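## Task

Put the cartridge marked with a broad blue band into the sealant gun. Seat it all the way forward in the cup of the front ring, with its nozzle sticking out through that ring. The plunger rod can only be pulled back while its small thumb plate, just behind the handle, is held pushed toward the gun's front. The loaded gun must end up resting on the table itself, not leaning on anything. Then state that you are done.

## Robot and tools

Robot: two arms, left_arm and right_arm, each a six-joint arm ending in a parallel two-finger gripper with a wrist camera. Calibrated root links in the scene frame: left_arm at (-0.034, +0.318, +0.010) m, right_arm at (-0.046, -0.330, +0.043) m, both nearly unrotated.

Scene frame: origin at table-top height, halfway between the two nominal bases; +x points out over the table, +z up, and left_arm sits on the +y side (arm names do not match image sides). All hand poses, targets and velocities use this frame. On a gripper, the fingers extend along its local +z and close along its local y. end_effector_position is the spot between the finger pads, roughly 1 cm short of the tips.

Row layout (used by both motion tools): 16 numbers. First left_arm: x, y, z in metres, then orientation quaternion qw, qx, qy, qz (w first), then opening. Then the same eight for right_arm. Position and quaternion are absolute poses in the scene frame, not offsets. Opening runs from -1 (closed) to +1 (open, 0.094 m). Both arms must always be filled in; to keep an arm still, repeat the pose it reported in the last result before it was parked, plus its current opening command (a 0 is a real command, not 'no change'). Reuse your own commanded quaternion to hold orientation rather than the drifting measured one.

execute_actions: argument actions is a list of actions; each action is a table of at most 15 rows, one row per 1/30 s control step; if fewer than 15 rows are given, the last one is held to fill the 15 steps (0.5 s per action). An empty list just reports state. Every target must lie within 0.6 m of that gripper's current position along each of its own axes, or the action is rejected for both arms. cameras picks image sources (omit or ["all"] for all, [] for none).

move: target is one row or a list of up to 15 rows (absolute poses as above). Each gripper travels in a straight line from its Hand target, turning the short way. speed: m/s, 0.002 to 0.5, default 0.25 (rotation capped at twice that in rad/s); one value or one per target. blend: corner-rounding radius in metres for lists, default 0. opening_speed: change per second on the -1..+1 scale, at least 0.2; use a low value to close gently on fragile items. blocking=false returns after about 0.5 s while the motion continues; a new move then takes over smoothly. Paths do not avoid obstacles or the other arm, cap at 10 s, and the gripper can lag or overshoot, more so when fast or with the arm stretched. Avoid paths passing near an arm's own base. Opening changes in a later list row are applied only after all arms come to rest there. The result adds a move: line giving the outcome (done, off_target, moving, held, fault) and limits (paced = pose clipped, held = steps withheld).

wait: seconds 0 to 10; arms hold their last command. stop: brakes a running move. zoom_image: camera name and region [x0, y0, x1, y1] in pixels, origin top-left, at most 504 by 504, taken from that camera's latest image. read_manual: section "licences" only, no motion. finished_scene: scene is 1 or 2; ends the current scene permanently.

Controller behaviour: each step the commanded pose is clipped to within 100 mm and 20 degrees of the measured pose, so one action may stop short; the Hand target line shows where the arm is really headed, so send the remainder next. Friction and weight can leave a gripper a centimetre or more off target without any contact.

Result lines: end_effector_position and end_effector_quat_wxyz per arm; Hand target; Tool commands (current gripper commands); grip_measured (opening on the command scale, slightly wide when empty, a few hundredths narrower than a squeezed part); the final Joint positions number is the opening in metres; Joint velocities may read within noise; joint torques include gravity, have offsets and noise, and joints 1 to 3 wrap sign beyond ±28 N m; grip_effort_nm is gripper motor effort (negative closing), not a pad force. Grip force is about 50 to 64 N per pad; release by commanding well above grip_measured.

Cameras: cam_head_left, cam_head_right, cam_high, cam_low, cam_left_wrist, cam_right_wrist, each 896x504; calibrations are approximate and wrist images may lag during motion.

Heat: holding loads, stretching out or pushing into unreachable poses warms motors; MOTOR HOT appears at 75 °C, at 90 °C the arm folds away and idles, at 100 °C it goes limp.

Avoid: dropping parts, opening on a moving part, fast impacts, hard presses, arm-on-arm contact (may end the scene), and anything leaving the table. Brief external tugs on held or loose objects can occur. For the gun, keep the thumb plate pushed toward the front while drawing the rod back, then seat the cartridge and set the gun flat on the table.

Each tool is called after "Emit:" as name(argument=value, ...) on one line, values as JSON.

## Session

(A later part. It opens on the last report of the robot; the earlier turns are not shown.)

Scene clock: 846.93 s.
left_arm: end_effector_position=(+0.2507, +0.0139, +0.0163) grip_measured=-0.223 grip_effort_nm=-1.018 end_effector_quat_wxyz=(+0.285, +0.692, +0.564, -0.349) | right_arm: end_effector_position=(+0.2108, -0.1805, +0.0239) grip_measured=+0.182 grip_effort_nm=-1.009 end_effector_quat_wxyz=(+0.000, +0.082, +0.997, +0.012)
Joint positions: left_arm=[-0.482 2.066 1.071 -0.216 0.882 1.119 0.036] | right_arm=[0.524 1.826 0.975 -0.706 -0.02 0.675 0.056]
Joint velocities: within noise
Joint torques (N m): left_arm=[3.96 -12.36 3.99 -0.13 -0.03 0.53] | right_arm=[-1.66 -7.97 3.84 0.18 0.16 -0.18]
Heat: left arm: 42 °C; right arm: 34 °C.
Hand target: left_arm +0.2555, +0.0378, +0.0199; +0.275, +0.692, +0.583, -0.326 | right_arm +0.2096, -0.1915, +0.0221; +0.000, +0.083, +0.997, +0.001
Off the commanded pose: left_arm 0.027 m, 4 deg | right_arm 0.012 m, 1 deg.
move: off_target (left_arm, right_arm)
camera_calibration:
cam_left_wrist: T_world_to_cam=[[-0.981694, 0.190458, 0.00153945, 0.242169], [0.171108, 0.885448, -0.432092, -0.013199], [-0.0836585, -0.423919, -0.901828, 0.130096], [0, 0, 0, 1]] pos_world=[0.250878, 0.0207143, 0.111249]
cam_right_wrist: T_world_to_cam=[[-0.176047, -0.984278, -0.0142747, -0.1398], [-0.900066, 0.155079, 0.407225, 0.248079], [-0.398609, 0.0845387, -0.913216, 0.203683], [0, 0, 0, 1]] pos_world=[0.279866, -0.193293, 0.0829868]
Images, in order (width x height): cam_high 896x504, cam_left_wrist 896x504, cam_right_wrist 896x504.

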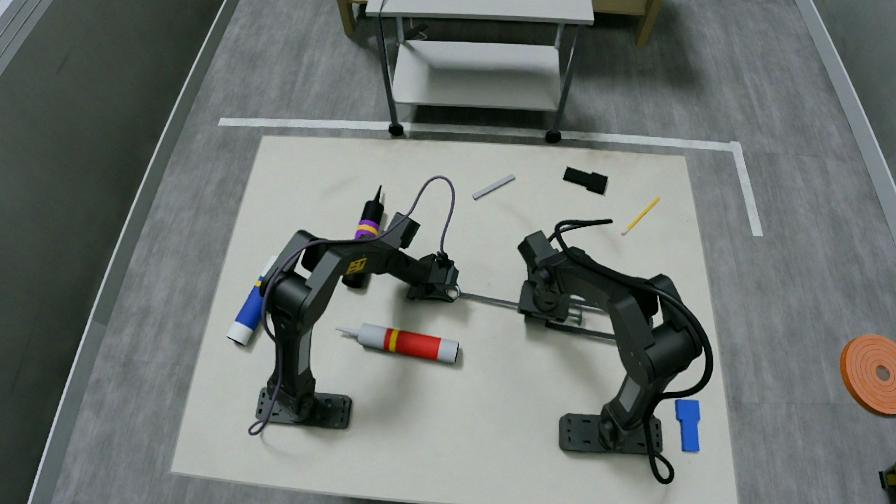

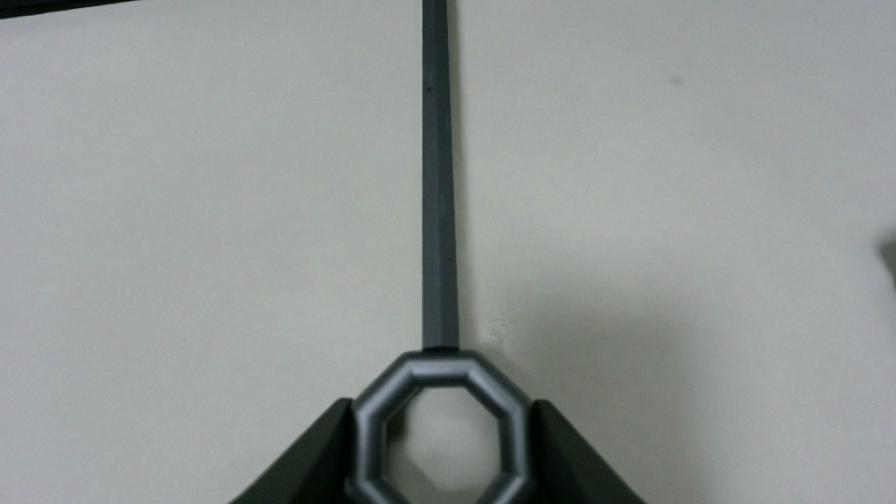

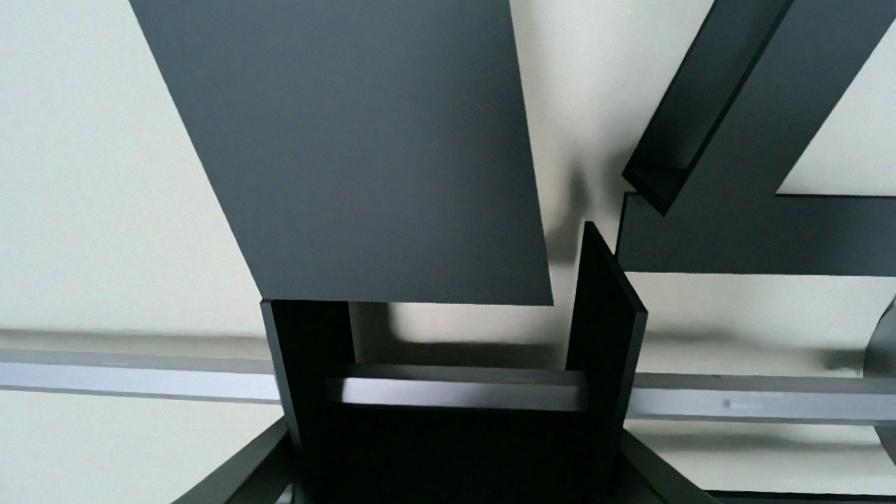

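Emit:
move(target=[0.2680, 0.100, 0.022, 0.2713, 0.6946, 0.5820, -0.3239, -0.5, 0.2095, -0.192, 0.022, 0, 0.083, 0.9965, 0, 0.02], speed=0.06, cameras=["cam_left_wrist","cam_right_wrist","cam_high"])

Scene clock: 860.83 s.
left_arm: end_effector_position=(+0.2598, +0.0743, +0.0179) grip_measured=-0.223 grip_effort_nm=-1.013 end_effector_quat_wxyz=(+0.288, +0.687, +0.564, -0.356) | right_arm: end_effector_position=(+0.2126, -0.1792, +0.0260) grip_measured=+0.182 grip_effort_nm=-1.009 end_effector_quat_wxyz=(+0.005, +0.080, +0.997, +0.016)
Joint positions: left_arm=[-0.306 2.057 1.071 -0.438 0.944 1.383 0.036] | right_arm=[0.524 1.819 0.975 -0.701 -0.022 0.672 0.056]
Joint velocities: within noise
Joint torques (N m): left_arm=[4.01 -11.37 5.67 -0.38 -0.23 0.53] | right_arm=[-1.63 -7.41 3.92 0.12 0.18 -0.17]
Heat: left arm: 42 °C; right arm: 35 °C.
Hand target: left_arm +0.2689, +0.0977, +0.0225; +0.279, +0.693, +0.582, -0.323 | right_arm +0.2091, -0.1918, +0.0223; +0.000, +0.082, +0.997, +0.000
Off the commanded pose: left_arm 0.027 m, 5 deg | right_arm 0.014 m, 2 deg.
move: off_target (left_arm, right_arm)
camera_calibration:
cam_left_wrist: T_world_to_cam=[[-0.982622, 0.185394, 0.00912577, 0.240121], [0.161773, 0.87946, -0.447637, -0.0643473], [-0.0910148, -0.438382, -0.894169, 0.160773], [0, 0, 0, 1]] pos_world=[0.260991, 0.082554, 0.112763]
cam_right_wrist: T_world_to_cam=[[-0.172809, -0.984681, -0.0232299, -0.138693], [-0.904586, 0.149333, 0.399279, 0.248736], [-0.389693, 0.0900122, -0.916535, 0.205424], [0, 0, 0, 1]] pos_world=[0.281088, -0.192204, 0.0857414]
Images, in order (width x height): cam_high 896x504, cam_left_wrist 896x504, cam_right_wrist 896x504.

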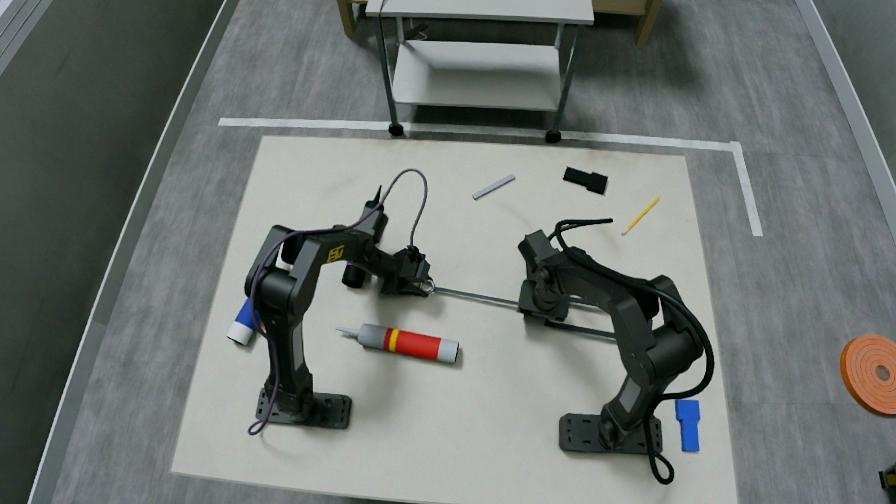

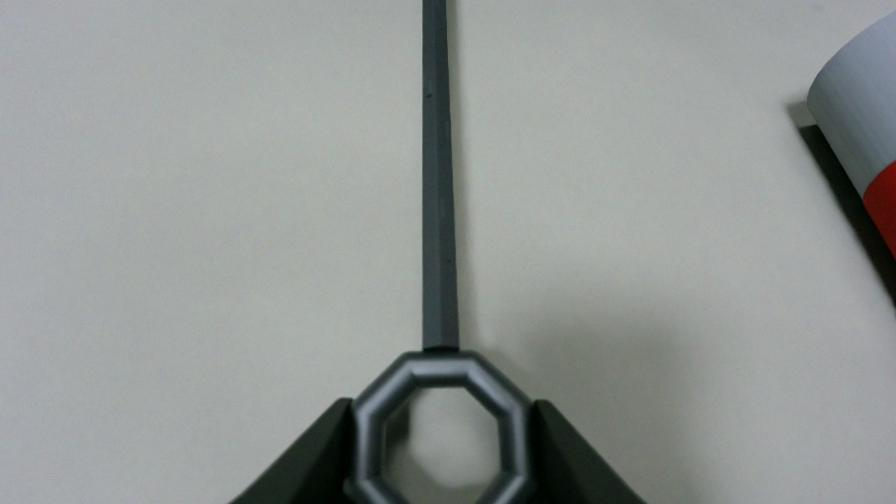

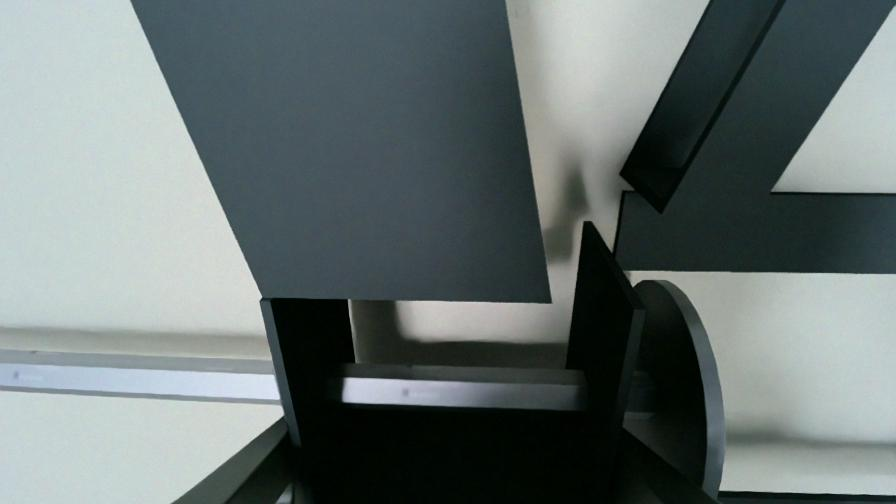

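Emit:
move(target=[[0.2600, 0.085, 0.022, 0.2713, 0.6946, 0.5820, -0.3239, -0.5, 0.2095, -0.189, 0.024, 0, 0.083, 0.9965, 0, 0.05],[0.2600, 0.080, 0.022, 0.2713, 0.6946, 0.5820, -0.3239, -0.5, 0.2095, -0.186, 0.024, 0, 0.083, 0.9965, 0, 0.95],[0.2600, 0.080, 0.022, 0.2713, 0.6946, 0.5820, -0.3239, -0.5, 0.2095, -0.186, 0.10, 0, 0.083, 0.9965, 0, 0.95],[0.2600, 0.080, 0.022, 0.2713, 0.6946, 0.5820, -0.3239, -0.5, 0.22, -0.30, 0.20, 0, 0.083, 0.9965, 0, 0.95]], speed=0.12, cameras=["cam_left_wrist","cam_right_wrist","cam_high"])

Scene clock: 887.73 s.
left_arm: end_effector_position=(+0.2564, +0.0719, +0.0163) grip_measured=-0.223 grip_effort_nm=-1.018 end_effector_quat_wxyz=(+0.270, +0.689, +0.577, -0.346) | right_arm: end_effector_position=(+0.2203, -0.2983, +0.1868) grip_measured=+0.948 grip_effort_nm=0.144 end_effector_quat_wxyz=(-0.018, +0.093, +0.995, +0.002)
Joint positions: left_arm=[-0.329 2.041 1.069 -0.446 0.899 1.343 0.036] | right_arm=[0.119 1.589 1.386 -1.404 -0.011 0.293 0.091]
Joint velocities: within noise
Joint torques (N m): left_arm=[1.1 -11.37 4.07 0.16 0.01 0.11] | right_arm=[-0.32 -7.92 8.4 -0.06 0.04 -0.2]
Heat: left arm: 38 °C; right arm: 33 °C.
Hand target: left_arm +0.2590, +0.0813, +0.0203; +0.267, +0.694, +0.585, -0.323 | right_arm +0.2224, -0.3000, +0.1993; +0.000, +0.087, +0.996, +0.003
Off the commanded pose: left_arm 0.011 m, 3 deg | right_arm 0.013 m, 2 deg.
move: off_target (left_arm, right_arm)
camera_calibration:
cam_left_wrist: T_world_to_cam=[[-0.983758, 0.177143, 0.0290059, 0.237805], [0.150112, 0.900478, -0.408174, -0.0615698], [-0.0984242, -0.39719, -0.912443, 0.157172], [0, 0, 0, 1]] pos_world=[0.258654, 0.0757438, 0.111381]
cam_right_wrist: T_world_to_cam=[[-0.198611, -0.980024, 0.0103143, -0.250088], [-0.87983, 0.182922, 0.438678, 0.206579], [-0.431801, 0.0780512, -0.898585, 0.36886], [0, 0, 0, 1]] pos_world=[0.291358, -0.31167, 0.243411]
Images, in order (width x height): cam_high 896x504, cam_left_wrist 896x504, cam_right_wrist 896x504.

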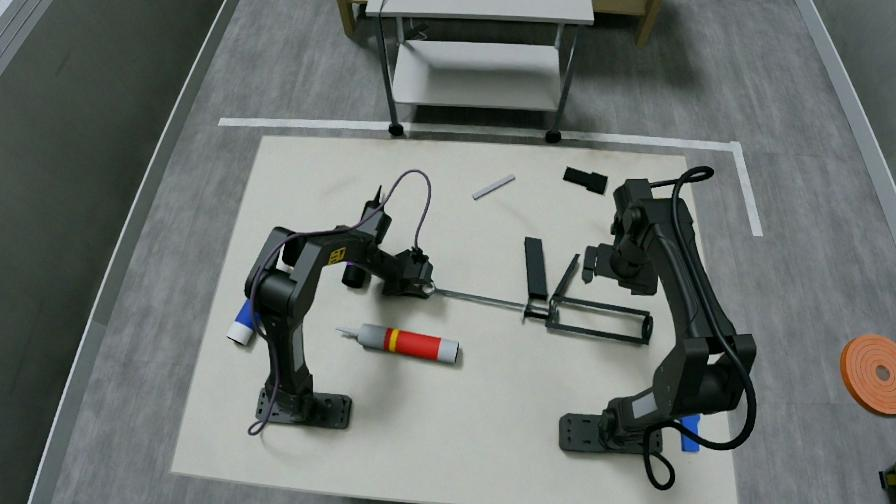

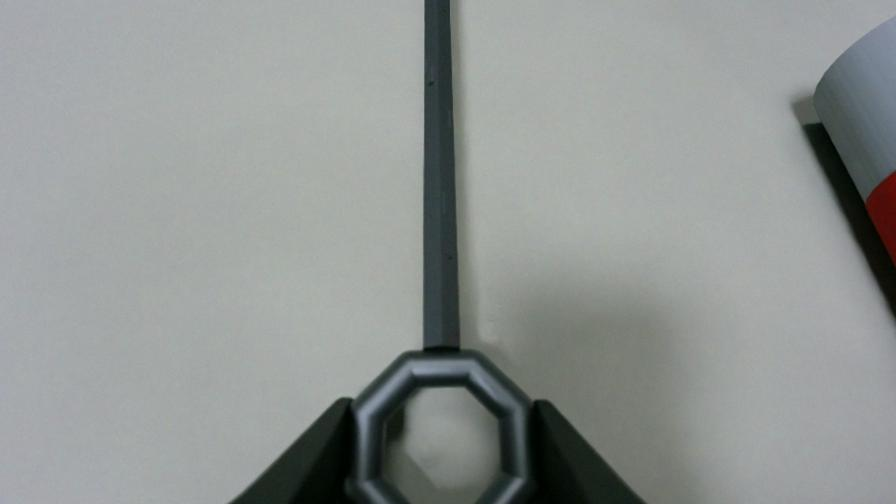

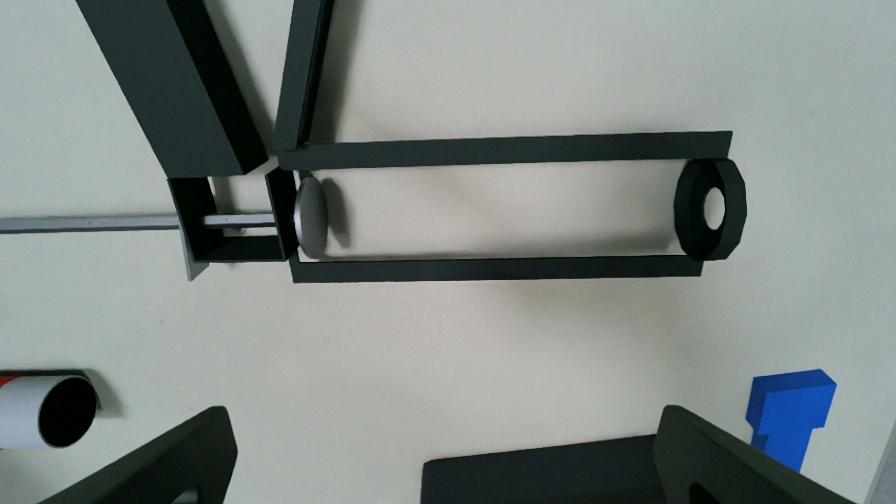

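Emit:
zoom_image(camera="cam_right_wrist", region=[150, 130, 400, 300])

Emit:
zoom_image(camera="cam_right_wrist", region=[620, 110, 780, 290])

Scaled by 2.016 from the camera's 896x504 image, which has a finer 1280x720 frame.

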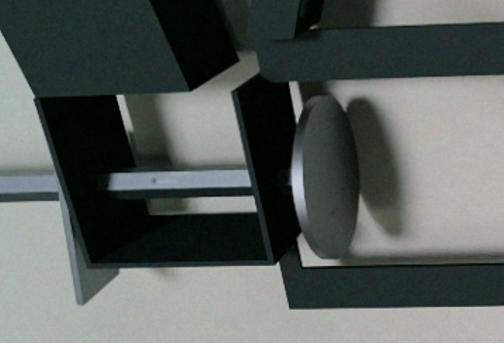

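Scaled by 2.800 from the camera's 896x504 image, which has a finer 1280x720 frame.

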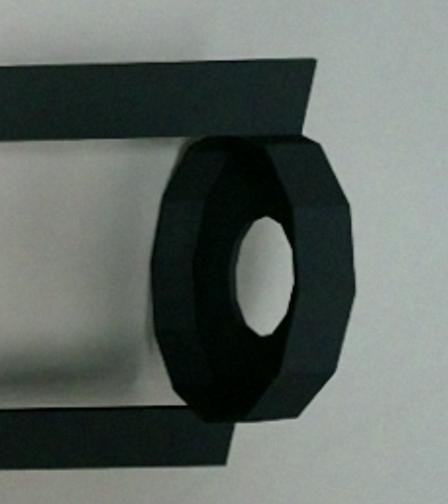

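Emit:
move(target=[0.2600, 0.080, 0.022, 0.2713, 0.6946, 0.5820, -0.3239, -0.5, 0.20, -0.14, 0.32, 0, 0.0, 1, 0, 0.95], speed=0.2, cameras=["cam_right_wrist"])

Scene clock: 971.17 s.
left_arm: end_effector_position=(+0.2564, +0.0719, +0.0163) grip_measured=-0.223 grip_effort_nm=-1.018 end_effector_quat_wxyz=(+0.270, +0.689, +0.577, -0.346) | right_arm: end_effector_position=(+0.2033, -0.1367, +0.3114) grip_measured=+0.948 grip_effort_nm=0.149 end_effector_quat_wxyz=(+0.114, -0.008, +0.989, +0.090)
Joint positions: left_arm=[-0.329 2.041 1.069 -0.446 0.899 1.343 0.036] | right_arm=[0.665 1.586 1.859 -1.552 -0.007 0.636 0.091]
Joint velocities: within noise
Joint torques (N m): left_arm=[1.06 -11.26 4.11 0.26 0.08 0.07] | right_arm=[0.21 -6.3 7.66 0.49 0.11 0.12]
Heat: left arm: 36 °C; right arm: 33 °C.
Hand target: left_arm +0.2600, +0.0798, +0.0218; +0.272, +0.694, +0.582, -0.324 | right_arm +0.2014, -0.1402, +0.3187; +0.121, -0.001, +0.989, +0.089
Off the commanded pose: left_arm 0.011 m, 3 deg | right_arm 0.010 m, 17 deg.
joint sent to its limit (right arm) — joint 4 (wrist pitch), lower limit. The joint targets are off in orientation, not in position.
move: off_target (left_arm, right_arm)
camera_calibration:
cam_right_wrist: T_world_to_cam=[[0.0215138, -0.985373, -0.169051, -0.0860819], [-0.981668, -0.0528501, 0.183126, 0.175394], [-0.189382, 0.162012, -0.968446, 0.444837], [0, 0, 0, 1]] pos_world=[0.258274, -0.147622, 0.384129]
Images, in order (width x height): cam_right_wrist 896x504.

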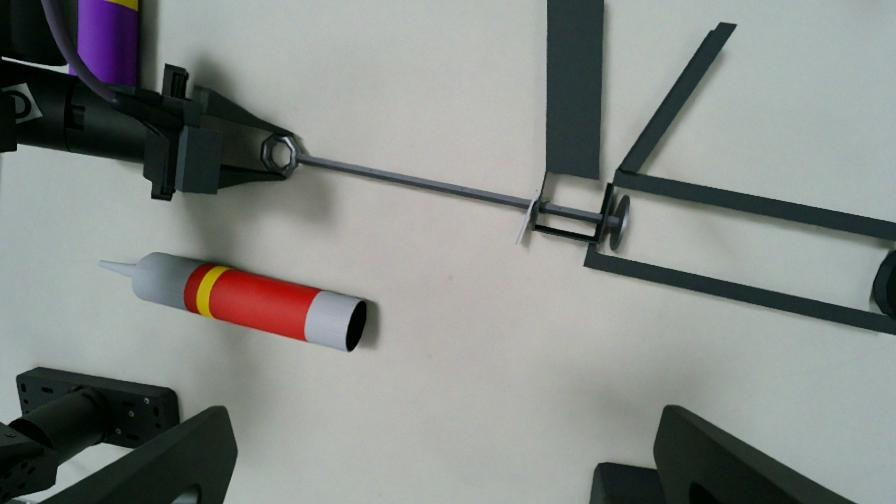

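Emit:
move(target=[[0.2600, 0.080, 0.022, 0.2713, 0.6946, 0.5820, -0.3239, -0.5, 0.212, -0.20, 0.15, 0, 0.083, 0.9965, 0, -0.3],[0.2600, 0.080, 0.022, 0.2713, 0.6946, 0.5820, -0.3239, -0.5, 0.212, -0.163, 0.075, 0, 0.083, 0.9965, 0, -0.3]], speed=0.15, cameras=["cam_right_wrist","cam_left_wrist"])

Scene clock: 1037.83 s.
left_arm: end_effector_position=(+0.2564, +0.0719, +0.0163) grip_measured=-0.223 grip_effort_nm=-1.013 end_effector_quat_wxyz=(+0.270, +0.689, +0.577, -0.346) | right_arm: end_effector_position=(+0.2091, -0.1643, +0.0793) grip_measured=-0.298 grip_effort_nm=-0.100 end_effector_quat_wxyz=(-0.002, +0.073, +0.997, +0.002)
Joint positions: left_arm=[-0.329 2.041 1.069 -0.446 0.899 1.343 0.036] | right_arm=[0.582 1.76 1.142 -0.954 -0.005 0.715 0.033]
Joint velocities: within noise
Joint torques (N m): left_arm=[1.06 -11.41 4.1 0.24 0.09 0.09] | right_arm=[0.39 -7.02 5.03 0.36 0.04 0.13]
Heat: left arm: 37 °C; right arm: 33 °C.
Hand target: left_arm +0.2600, +0.0798, +0.0218; +0.272, +0.694, +0.582, -0.324 | right_arm +0.2095, -0.1636, +0.0759; +0.001, +0.078, +0.997, +0.000
Off the commanded pose: left_arm 0.011 m, 3 deg | right_arm 0.005 m, 1 deg.
move: off_target (left_arm)
camera_calibration:
cam_left_wrist: T_world_to_cam=[[-0.983758, 0.177143, 0.0290059, 0.237805], [0.150112, 0.900478, -0.408174, -0.0615698], [-0.0984242, -0.39719, -0.912443, 0.157172], [0, 0, 0, 1]] pos_world=[0.258654, 0.0757438, 0.111381]
cam_right_wrist: T_world_to_cam=[[-0.158014, -0.987408, 0.00748305, -0.129388], [-0.900453, 0.147201, 0.409288, 0.220074], [-0.405236, 0.0579351, -0.912375, 0.24921], [0, 0, 0, 1]] pos_world=[0.27871, -0.174592, 0.138267]
Images, in order (width x height): cam_left_wrist 896x504, cam_right_wrist 896x504.

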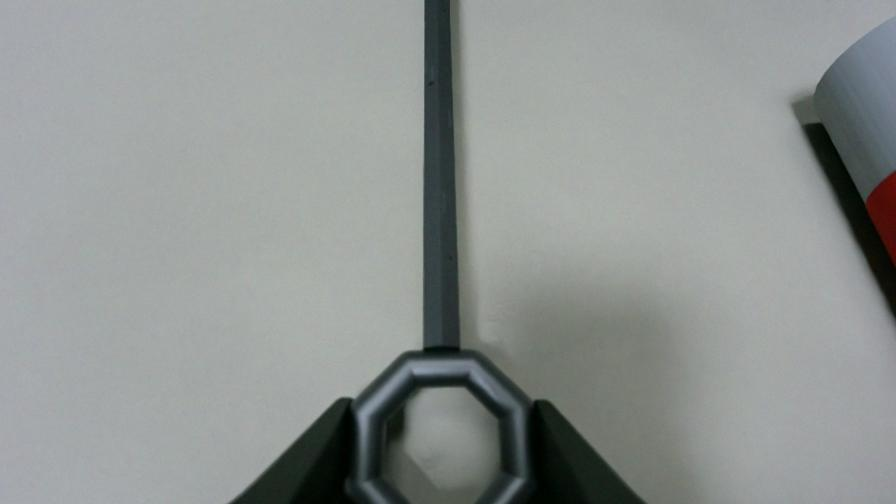

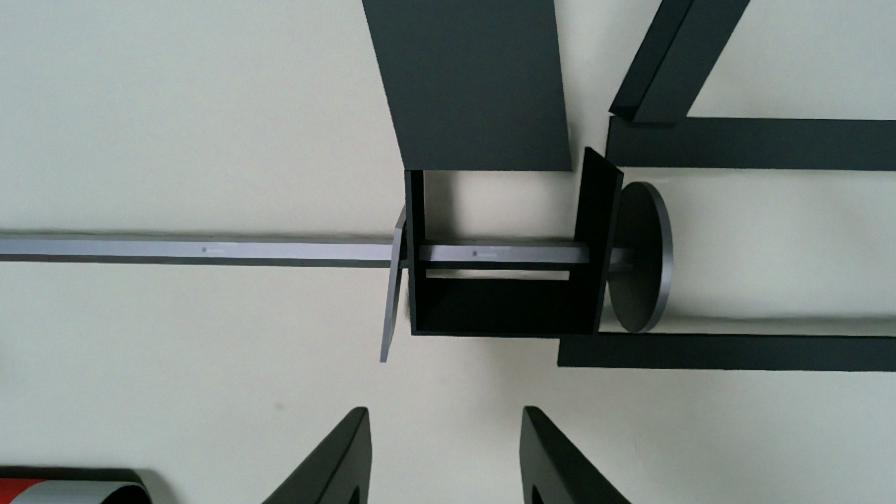

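Emit:
move(target=[0.2600, 0.080, 0.022, 0.2713, 0.6946, 0.5820, -0.3239, -0.5, 0.217, -0.152, 0.032, 0, 0.083, 0.9965, 0, -0.27], speed=0.06, cameras=["cam_right_wrist","cam_head_left"])

Emit:
zoom_image(camera="cam_right_wrist", region=[250, 200, 650, 504])

Scene clock: 1058.93 s.
left_arm: end_effector_position=(+0.2565, +0.0720, +0.0160) grip_measured=-0.223 grip_effort_nm=-1.013 end_effector_quat_wxyz=(+0.270, +0.689, +0.577, -0.345) | right_arm: end_effector_position=(+0.2148, -0.1591, +0.0445) grip_measured=-0.272 grip_effort_nm=0.139 end_effector_quat_wxyz=(-0.003, +0.086, +0.996, -0.005)
Joint positions: left_arm=[-0.329 2.041 1.069 -0.446 0.898 1.343 0.036] | right_arm=[0.591 1.854 1.109 -0.837 0.004 0.751 0.034]
Joint velocities: within noise
Joint torques (N m): left_arm=[0.9 -11.23 4.11 0.23 0.09 0.12] | right_arm=[0.66 -5.71 4.21 0.77 0.03 0.13]
Heat: left arm: 37 °C; right arm: 32 °C.
Hand target: left_arm +0.2601, +0.0799, +0.0216; +0.271, +0.694, +0.582, -0.324 | right_arm +0.2172, -0.1553, +0.0326; +0.002, +0.090, +0.996, -0.004
Off the commanded pose: left_arm 0.011 m, 3 deg | right_arm 0.015 m, 1 deg.
move: off_target (left_arm, right_arm)
camera_calibration:
cam_right_wrist: T_world_to_cam=[[-0.185095, -0.982481, 0.0217155, -0.117183], [-0.89438, 0.177572, 0.410551, 0.242203], [-0.407215, 0.0565691, -0.911579, 0.219681], [0, 0, 0, 1]] pos_world=[0.284389, -0.170565, 0.103365]
Images, in order (width x height): cam_head_left 896x504, cam_right_wrist 896x504.

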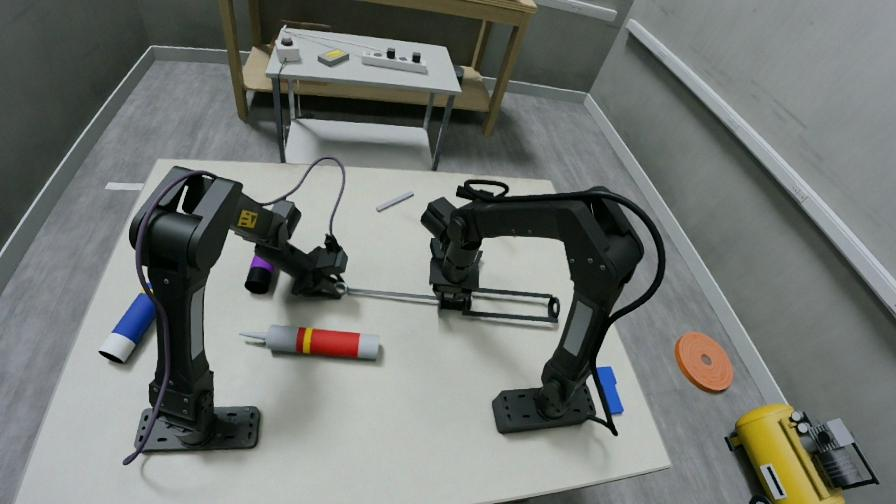

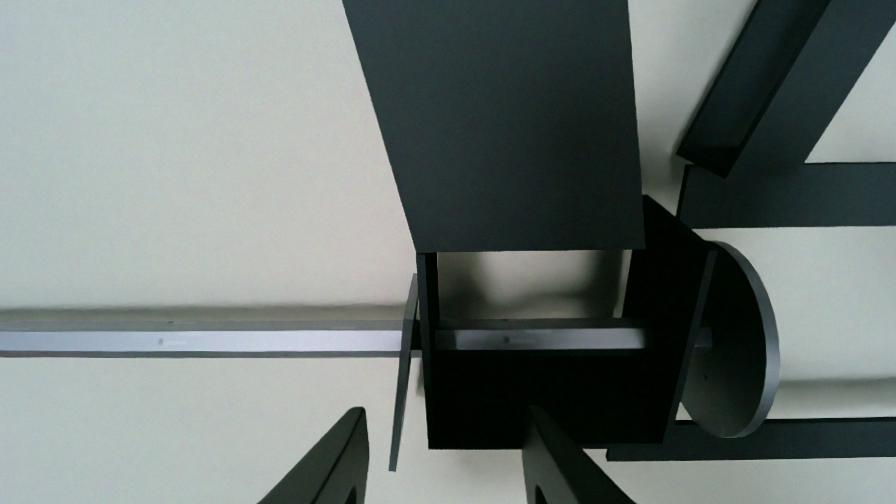

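Scaled by 1.260 from the camera's 896x504 image, which has a finer 1280x720 frame.

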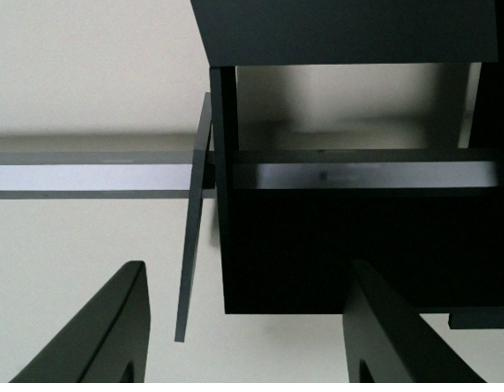

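Emit:
move(target=[0.2600, 0.080, 0.022, 0.2713, 0.6946, 0.5820, -0.3239, -0.5, 0.217, -0.149, 0.022, 0, 0.083, 0.9965, 0, -0.27], speed=0.06, cameras=["cam_right_wrist"])

Emit:
zoom_image(camera="cam_right_wrist", region=[250, 200, 650, 504])

Scene clock: 1071.87 s.
left_arm: end_effector_position=(+0.2565, +0.0720, +0.0160) grip_measured=-0.223 grip_effort_nm=-1.013 end_effector_quat_wxyz=(+0.270, +0.689, +0.577, -0.345) | right_arm: end_effector_position=(+0.2148, -0.1587, +0.0440) grip_measured=-0.272 grip_effort_nm=0.129 end_effector_quat_wxyz=(-0.002, +0.084, +0.996, -0.008)
Joint positions: left_arm=[-0.329 2.041 1.069 -0.446 0.898 1.343 0.036] | right_arm=[0.596 1.857 1.11 -0.837 0.01 0.751 0.034]
Joint velocities: within noise
Joint torques (N m): left_arm=[1.01 -11.3 4.03 0.23 0.12 0.1] | right_arm=[1.02 -4.08 3.37 1.14 -0.11 0.11]
Heat: left arm: 37 °C; right arm: 32 °C.
Hand target: left_arm +0.2600, +0.0798, +0.0218; +0.272, +0.694, +0.582, -0.324 | right_arm +0.2164, -0.1509, +0.0237; -0.001, +0.084, +0.996, -0.001
Off the commanded pose: left_arm 0.011 m, 3 deg | right_arm 0.024 m, 1 deg.
move: off_target (left_arm, right_arm)
camera_calibration:
cam_right_wrist: T_world_to_cam=[[-0.180546, -0.98319, 0.027203, -0.118112], [-0.89606, 0.175824, 0.40763, 0.242561], [-0.405561, 0.0492206, -0.912742, 0.21768], [0, 0, 0, 1]] pos_world=[0.284307, -0.169489, 0.103023]
Images, in order (width x height): cam_right_wrist 896x504.

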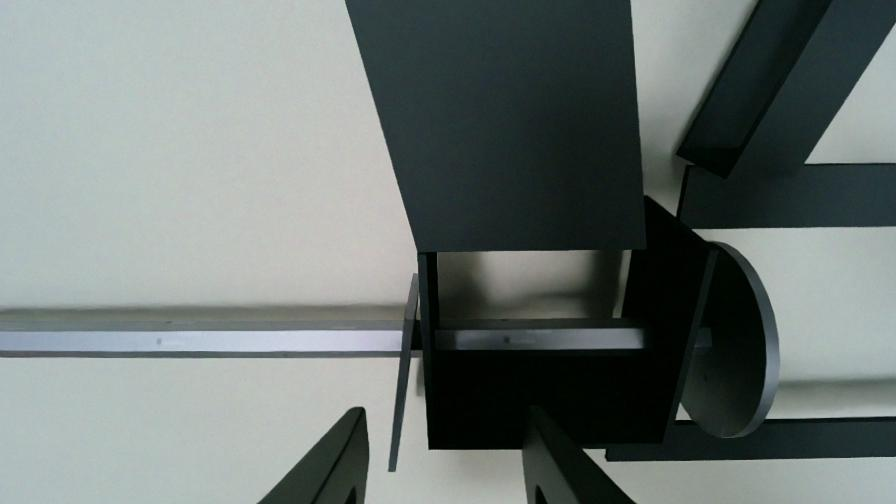

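Scaled by 1.260 from the camera's 896x504 image, which has a finer 1280x720 frame.

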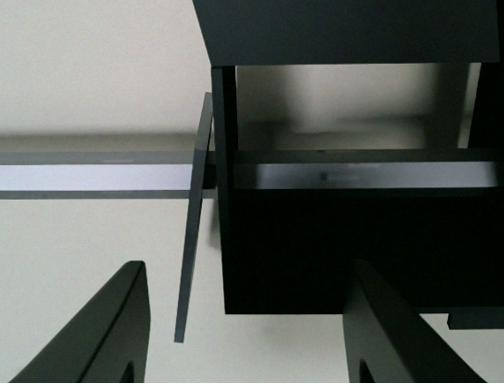

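Emit:
move(target=[[0.2600, 0.080, 0.022, 0.2713, 0.6946, 0.5820, -0.3239, -0.5, 0.218, -0.149, 0.062, 0, 0.083, 0.9965, 0, -0.27],[0.2600, 0.080, 0.022, 0.2713, 0.6946, 0.5820, -0.3239, -0.5, 0.224, -0.149, 0.060, 0, 0.083, 0.9965, 0, -0.27],[0.2600, 0.080, 0.022, 0.2713, 0.6946, 0.5820, -0.3239, -0.5, 0.224, -0.148, 0.032, 0, 0.083, 0.9965, 0, -0.27]], speed=0.06, cameras=["cam_right_wrist"])

Emit:
zoom_image(camera="cam_right_wrist", region=[250, 200, 650, 504])

Scene clock: 1099.77 s.
left_arm: end_effector_position=(+0.2565, +0.0720, +0.0160) grip_measured=-0.223 grip_effort_nm=-1.018 end_effector_quat_wxyz=(+0.270, +0.689, +0.577, -0.345) | right_arm: end_effector_position=(+0.2237, -0.1467, +0.0372) grip_measured=-0.272 grip_effort_nm=0.129 end_effector_quat_wxyz=(+0.001, +0.075, +0.997, +0.002)
Joint positions: left_arm=[-0.329 2.041 1.069 -0.446 0.898 1.343 0.036] | right_arm=[0.605 1.903 1.142 -0.807 -0.002 0.742 0.034]
Joint velocities: within noise
Joint torques (N m): left_arm=[0.91 -11.33 4.07 0.23 0.1 0.12] | right_arm=[0.03 -7.64 4.64 0.37 -0.07 0.02]
Heat: left arm: 37 °C; right arm: 31 °C.
Hand target: left_arm +0.2600, +0.0798, +0.0218; +0.272, +0.694, +0.582, -0.324 | right_arm +0.2222, -0.1461, +0.0319; -0.003, +0.077, +0.997, +0.003
Off the commanded pose: left_arm 0.011 m, 3 deg | right_arm 0.005 m, 1 deg.
move: off_target (left_arm)
camera_calibration:
cam_right_wrist: T_world_to_cam=[[-0.162598, -0.98667, 0.00667882, -0.108239], [-0.901976, 0.151378, 0.40438, 0.248994], [-0.400001, 0.0597273, -0.914567, 0.21487], [0, 0, 0, 1]] pos_world=[0.292935, -0.157322, 0.0965477]
Images, in order (width x height): cam_right_wrist 896x504.

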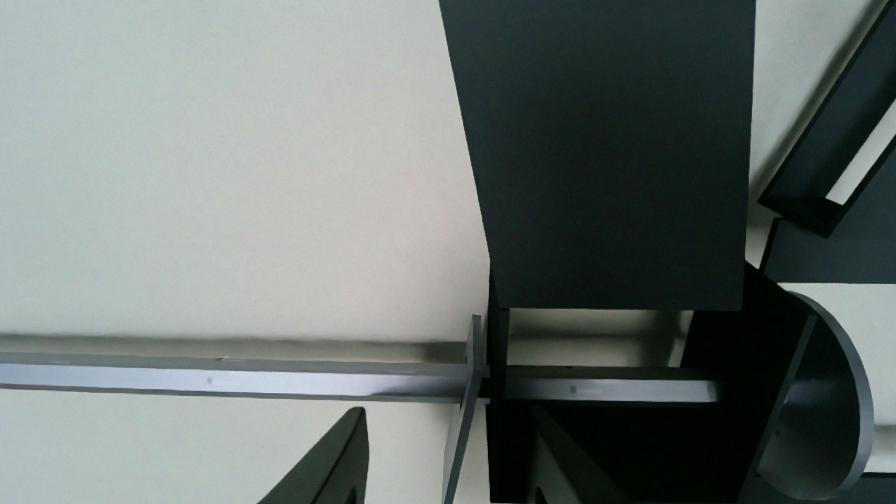

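Scaled by 1.260 from the camera's 896x504 image, which has a finer 1280x720 frame.

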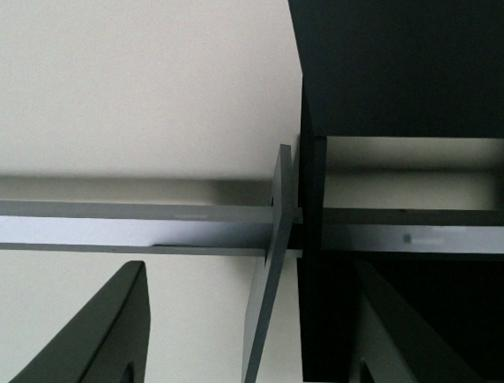

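Emit:
move(target=[[0.2600, 0.080, 0.022, 0.2713, 0.6946, 0.5820, -0.3239, -0.5, 0.222, -0.149, 0.026, 0, 0.083, 0.9965, 0, -0.27]], speed=0.04, cameras=["cam_right_wrist"])

Emit:
zoom_image(camera="cam_right_wrist", region=[250, 200, 650, 504])

Scene clock: 1112.70 s.
left_arm: end_effector_position=(+0.2565, +0.0720, +0.0160) grip_measured=-0.223 grip_effort_nm=-1.018 end_effector_quat_wxyz=(+0.270, +0.689, +0.577, -0.345) | right_arm: end_effector_position=(+0.2237, -0.1479, +0.0336) grip_measured=-0.272 grip_effort_nm=0.134 end_effector_quat_wxyz=(+0.003, +0.077, +0.997, +0.004)
Joint positions: left_arm=[-0.329 2.041 1.069 -0.446 0.898 1.343 0.036] | right_arm=[0.602 1.903 1.126 -0.784 -0.002 0.744 0.034]
Joint velocities: within noise
Joint torques (N m): left_arm=[0.94 -11.37 4.14 0.25 0.11 0.08] | right_arm=[-0.17 -7.21 4.4 0.41 0 0.12]
Heat: left arm: 37 °C; right arm: 32 °C.
Hand target: left_arm +0.2600, +0.0798, +0.0218; +0.272, +0.694, +0.582, -0.324 | right_arm +0.2225, -0.1498, +0.0263; +0.000, +0.085, +0.996, +0.000
Off the commanded pose: left_arm 0.011 m, 3 deg | right_arm 0.008 m, 1 deg.
move: off_target (left_arm)
camera_calibration:
cam_right_wrist: T_world_to_cam=[[-0.16716, -0.985927, 0.00246238, -0.108093], [-0.90332, 0.154154, 0.400311, 0.25154], [-0.395057, 0.0646917, -0.916376, 0.211293], [0, 0, 0, 1]] pos_world=[0.292625, -0.159017, 0.093196]
Images, in order (width x height): cam_right_wrist 896x504.

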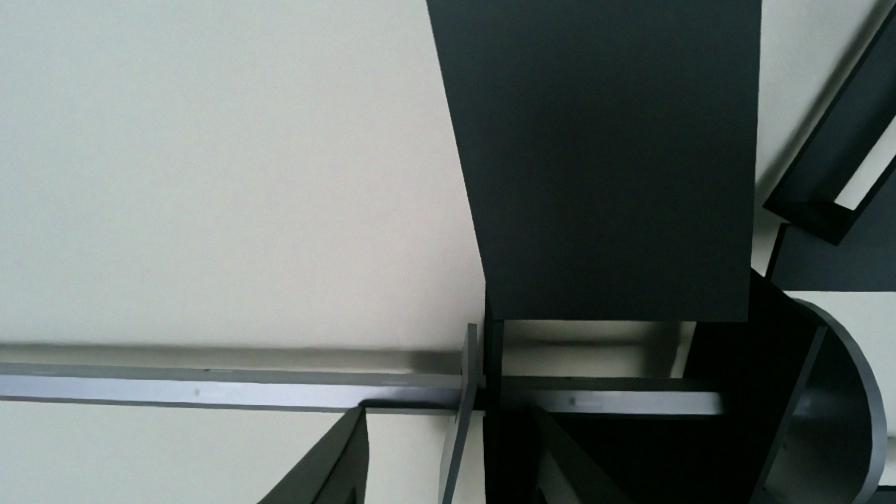

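Scaled by 1.260 from the camera's 896x504 image, which has a finer 1280x720 frame.

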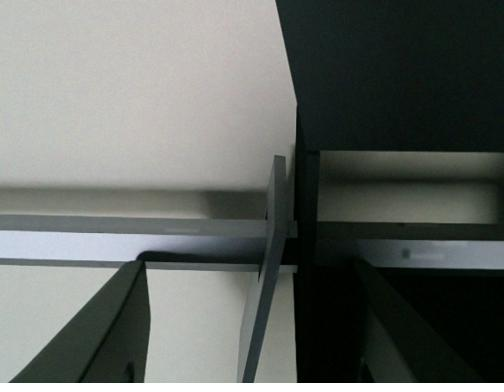

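Emit:
move(target=[[0.2600, 0.080, 0.022, 0.2713, 0.6946, 0.5820, -0.3239, -0.5, 0.222, -0.152, 0.025, 0, 0.083, 0.9965, 0, -0.9]], speed=0.04, opening_speed=0.5, cameras=["cam_right_wrist"])

Emit:
zoom_image(camera="cam_right_wrist", region=[250, 200, 650, 504])

Scene clock: 1136.43 s.
left_arm: end_effector_position=(+0.2565, +0.0720, +0.0160) grip_measured=-0.223 grip_effort_nm=-1.018 end_effector_quat_wxyz=(+0.270, +0.689, +0.577, -0.345) | right_arm: end_effector_position=(+0.2234, -0.1547, +0.0326) grip_measured=-0.898 grip_effort_nm=-1.009 end_effector_quat_wxyz=(+0.005, +0.078, +0.997, -0.010)
Joint positions: left_arm=[-0.329 2.041 1.069 -0.446 0.898 1.343 0.036] | right_arm=[0.598 1.903 1.121 -0.793 0.021 0.741 0.005]
Joint velocities: within noise
Joint torques (N m): left_arm=[0.99 -11.18 4.1 0.25 0.07 0.09] | right_arm=[-0.23 -7.42 4 0.53 -0.11 0.04]
Heat: left arm: 37 °C; right arm: 33 °C.
Hand target: left_arm +0.2600, +0.0798, +0.0218; +0.272, +0.694, +0.582, -0.324 | right_arm +0.2227, -0.1536, +0.0254; +0.002, +0.082, +0.997, -0.004
Off the commanded pose: left_arm 0.011 m, 3 deg | right_arm 0.008 m, 1 deg.
move: off_target (left_arm)
camera_calibration:
cam_right_wrist: T_world_to_cam=[[-0.16875, -0.985241, 0.028698, -0.115317], [-0.903554, 0.166261, 0.394902, 0.254851], [-0.393845, 0.0407094, -0.918275, 0.206832], [0, 0, 0, 1]] pos_world=[0.292272, -0.164407, 0.0925971]
Images, in order (width x height): cam_right_wrist 896x504.

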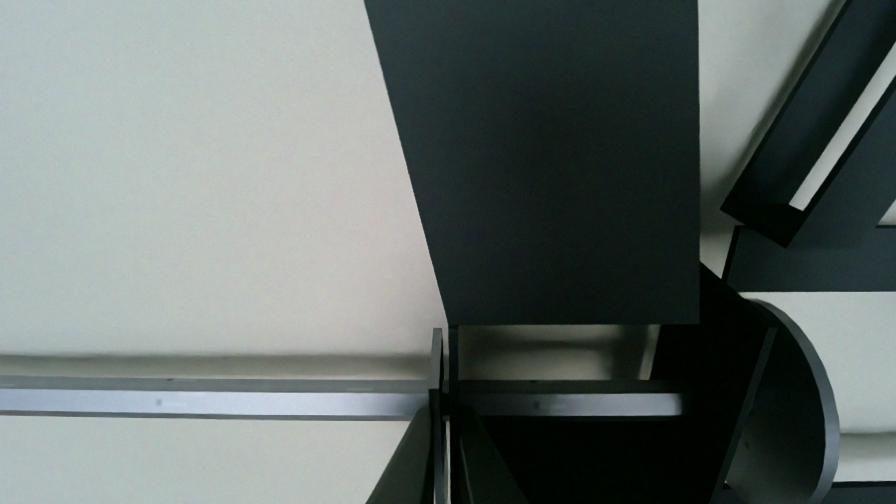

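Scaled by 1.260 from the camera's 896x504 image, which has a finer 1280x720 frame.

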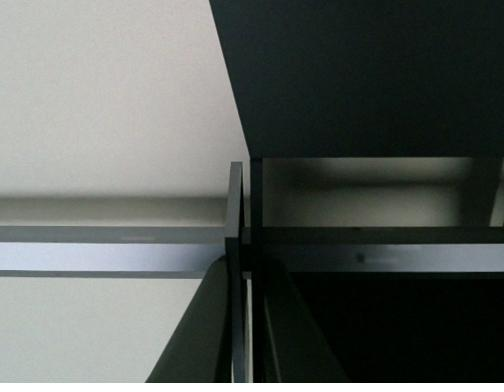

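Emit:
move(target=[[0.2650, 0.112, 0.022, 0.2713, 0.6946, 0.5820, -0.3239, -0.5, 0.222, -0.156, 0.025, 0, 0.083, 0.9965, 0, -1]], speed=0.06, cameras=["cam_right_wrist","cam_high"])

Scene clock: 1146.27 s.
left_arm: end_effector_position=(+0.2591, +0.0980, +0.0163) grip_measured=-0.223 grip_effort_nm=-1.023 end_effector_quat_wxyz=(+0.272, +0.683, +0.582, -0.347) | right_arm: end_effector_position=(+0.2288, -0.1317, +0.0330) grip_measured=-0.901 grip_effort_nm=-1.004 end_effector_quat_wxyz=(+0.011, +0.072, +0.997, +0.040)
Joint positions: left_arm=[-0.25 2.041 1.069 -0.533 0.911 1.446 0.036] | right_arm=[0.608 1.903 1.119 -0.721 -0.049 0.741 0.005]
Joint velocities: within noise
Joint torques (N m): left_arm=[2.36 -10.52 5.3 -0.16 0.13 0.52] | right_arm=[-1.03 -8.1 3.47 0 0.34 -0.04]
Heat: left arm: 37 °C; right arm: 33 °C.
Hand target: left_arm +0.2648, +0.1105, +0.0229; +0.275, +0.692, +0.582, -0.327 | right_arm +0.2209, -0.1502, +0.0255; +0.000, +0.078, +0.997, +0.007
Off the commanded pose: left_arm 0.016 m, 3 deg | right_arm 0.026 m, 5 deg.
move: off_target (left_arm, right_arm)
camera_calibration:
cam_right_wrist: T_world_to_cam=[[-0.155606, -0.985268, -0.070944, -0.0914807], [-0.912992, 0.116028, 0.39113, 0.251418], [-0.377136, 0.125633, -0.917597, 0.215708], [0, 0, 0, 1]] pos_world=[0.296659, -0.146405, 0.093106]
Images, in order (width x height): cam_high 896x504, cam_right_wrist 896x504.

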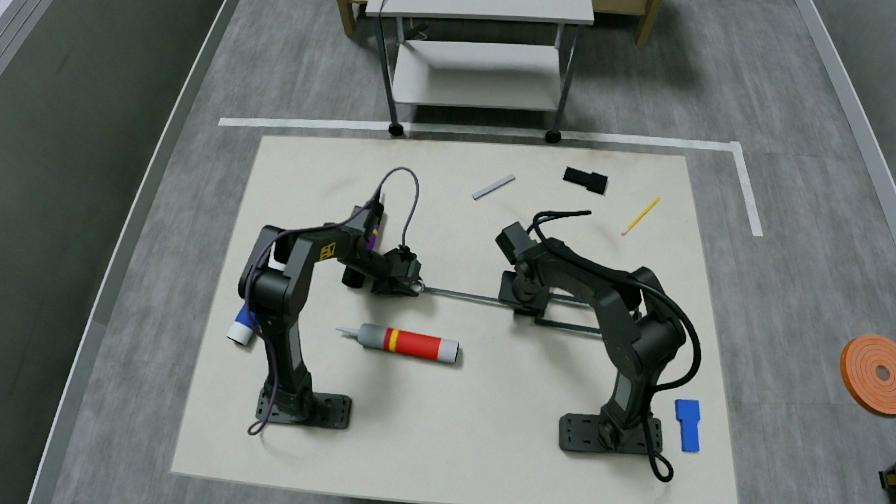

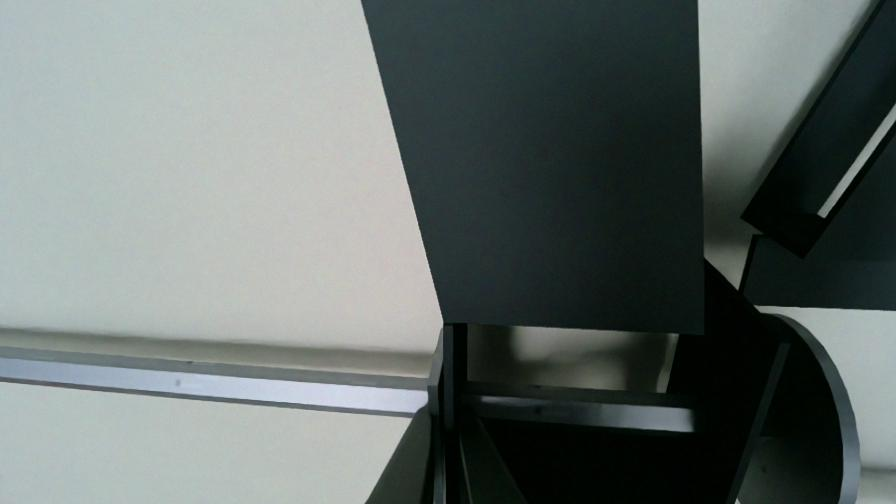

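Emit:
move(target=[[0.2680, 0.116, 0.022, 0.2713, 0.6946, 0.5820, -0.3239, -0.5, 0.220, -0.180, 0.025, 0, 0.083, 0.9965, 0, -1]], speed=0.06, cameras=["cam_right_wrist","cam_left_wrist"])

Scene clock: 1162.17 s.
left_arm: end_effector_position=(+0.2575, +0.0983, +0.0177) grip_measured=-0.223 grip_effort_nm=-1.018 end_effector_quat_wxyz=(+0.271, +0.680, +0.582, -0.353) | right_arm: end_effector_position=(+0.2279, -0.1333, +0.0325) grip_measured=-0.901 grip_effort_nm=-1.009 end_effector_quat_wxyz=(+0.009, +0.062, +0.995, +0.072)
Joint positions: left_arm=[-0.247 2.041 1.069 -0.544 0.922 1.449 0.036] | right_arm=[0.576 1.874 1.07 -0.669 -0.106 0.693 0.005]
Joint velocities: within noise
Joint torques (N m): left_arm=[3.25 -9.87 6.09 -0.26 -0.03 0.66] | right_arm=[-3.85 -8.92 2.65 -0.45 0.87 -0.15]
Heat: left arm: 37 °C; right arm: 33 °C.
Hand target: left_arm +0.2672, +0.1152, +0.0220; +0.273, +0.693, +0.583, -0.324 | right_arm +0.2186, -0.1760, +0.0256; -0.003, +0.081, +0.997, +0.003
Off the commanded pose: left_arm 0.021 m, 4 deg | right_arm 0.048 m, 9 deg.
move: off_target (left_arm, right_arm)
camera_calibration:
cam_left_wrist: T_world_to_cam=[[-0.985517, 0.163405, 0.045324, 0.235684], [0.129505, 0.897808, -0.420914, -0.0791287], [-0.109472, -0.408948, -0.905968, 0.17293], [0, 0, 0, 1]] pos_world=[0.261449, 0.10325, 0.11268]
cam_right_wrist: T_world_to_cam=[[-0.136078, -0.981621, -0.133801, -0.0950643], [-0.915334, 0.0729061, 0.39604, 0.245579], [-0.379006, 0.176365, -0.908433, 0.222046], [0, 0, 0, 1]] pos_world=[0.296007, -0.150382, 0.091735]
Images, in order (width x height): cam_left_wrist 896x504, cam_right_wrist 896x504.

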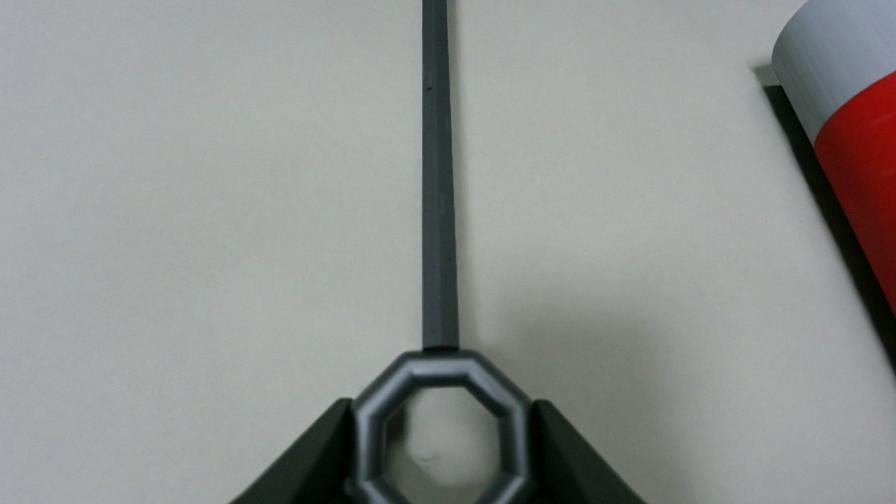

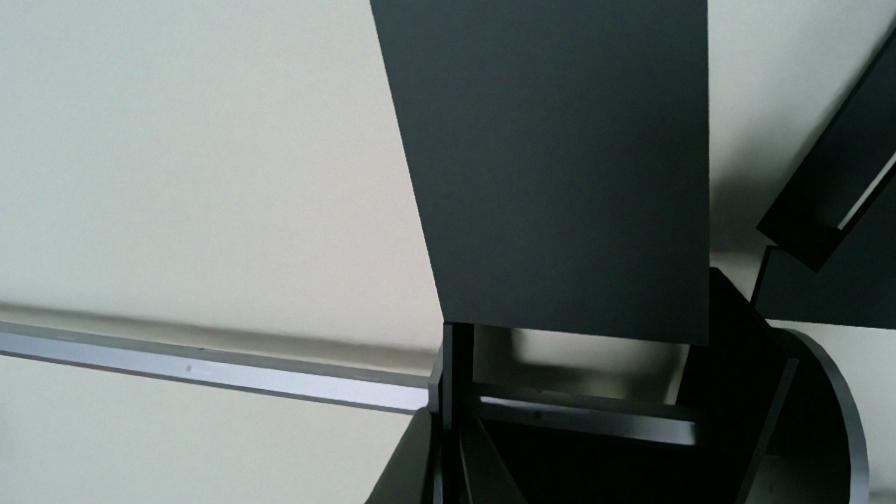

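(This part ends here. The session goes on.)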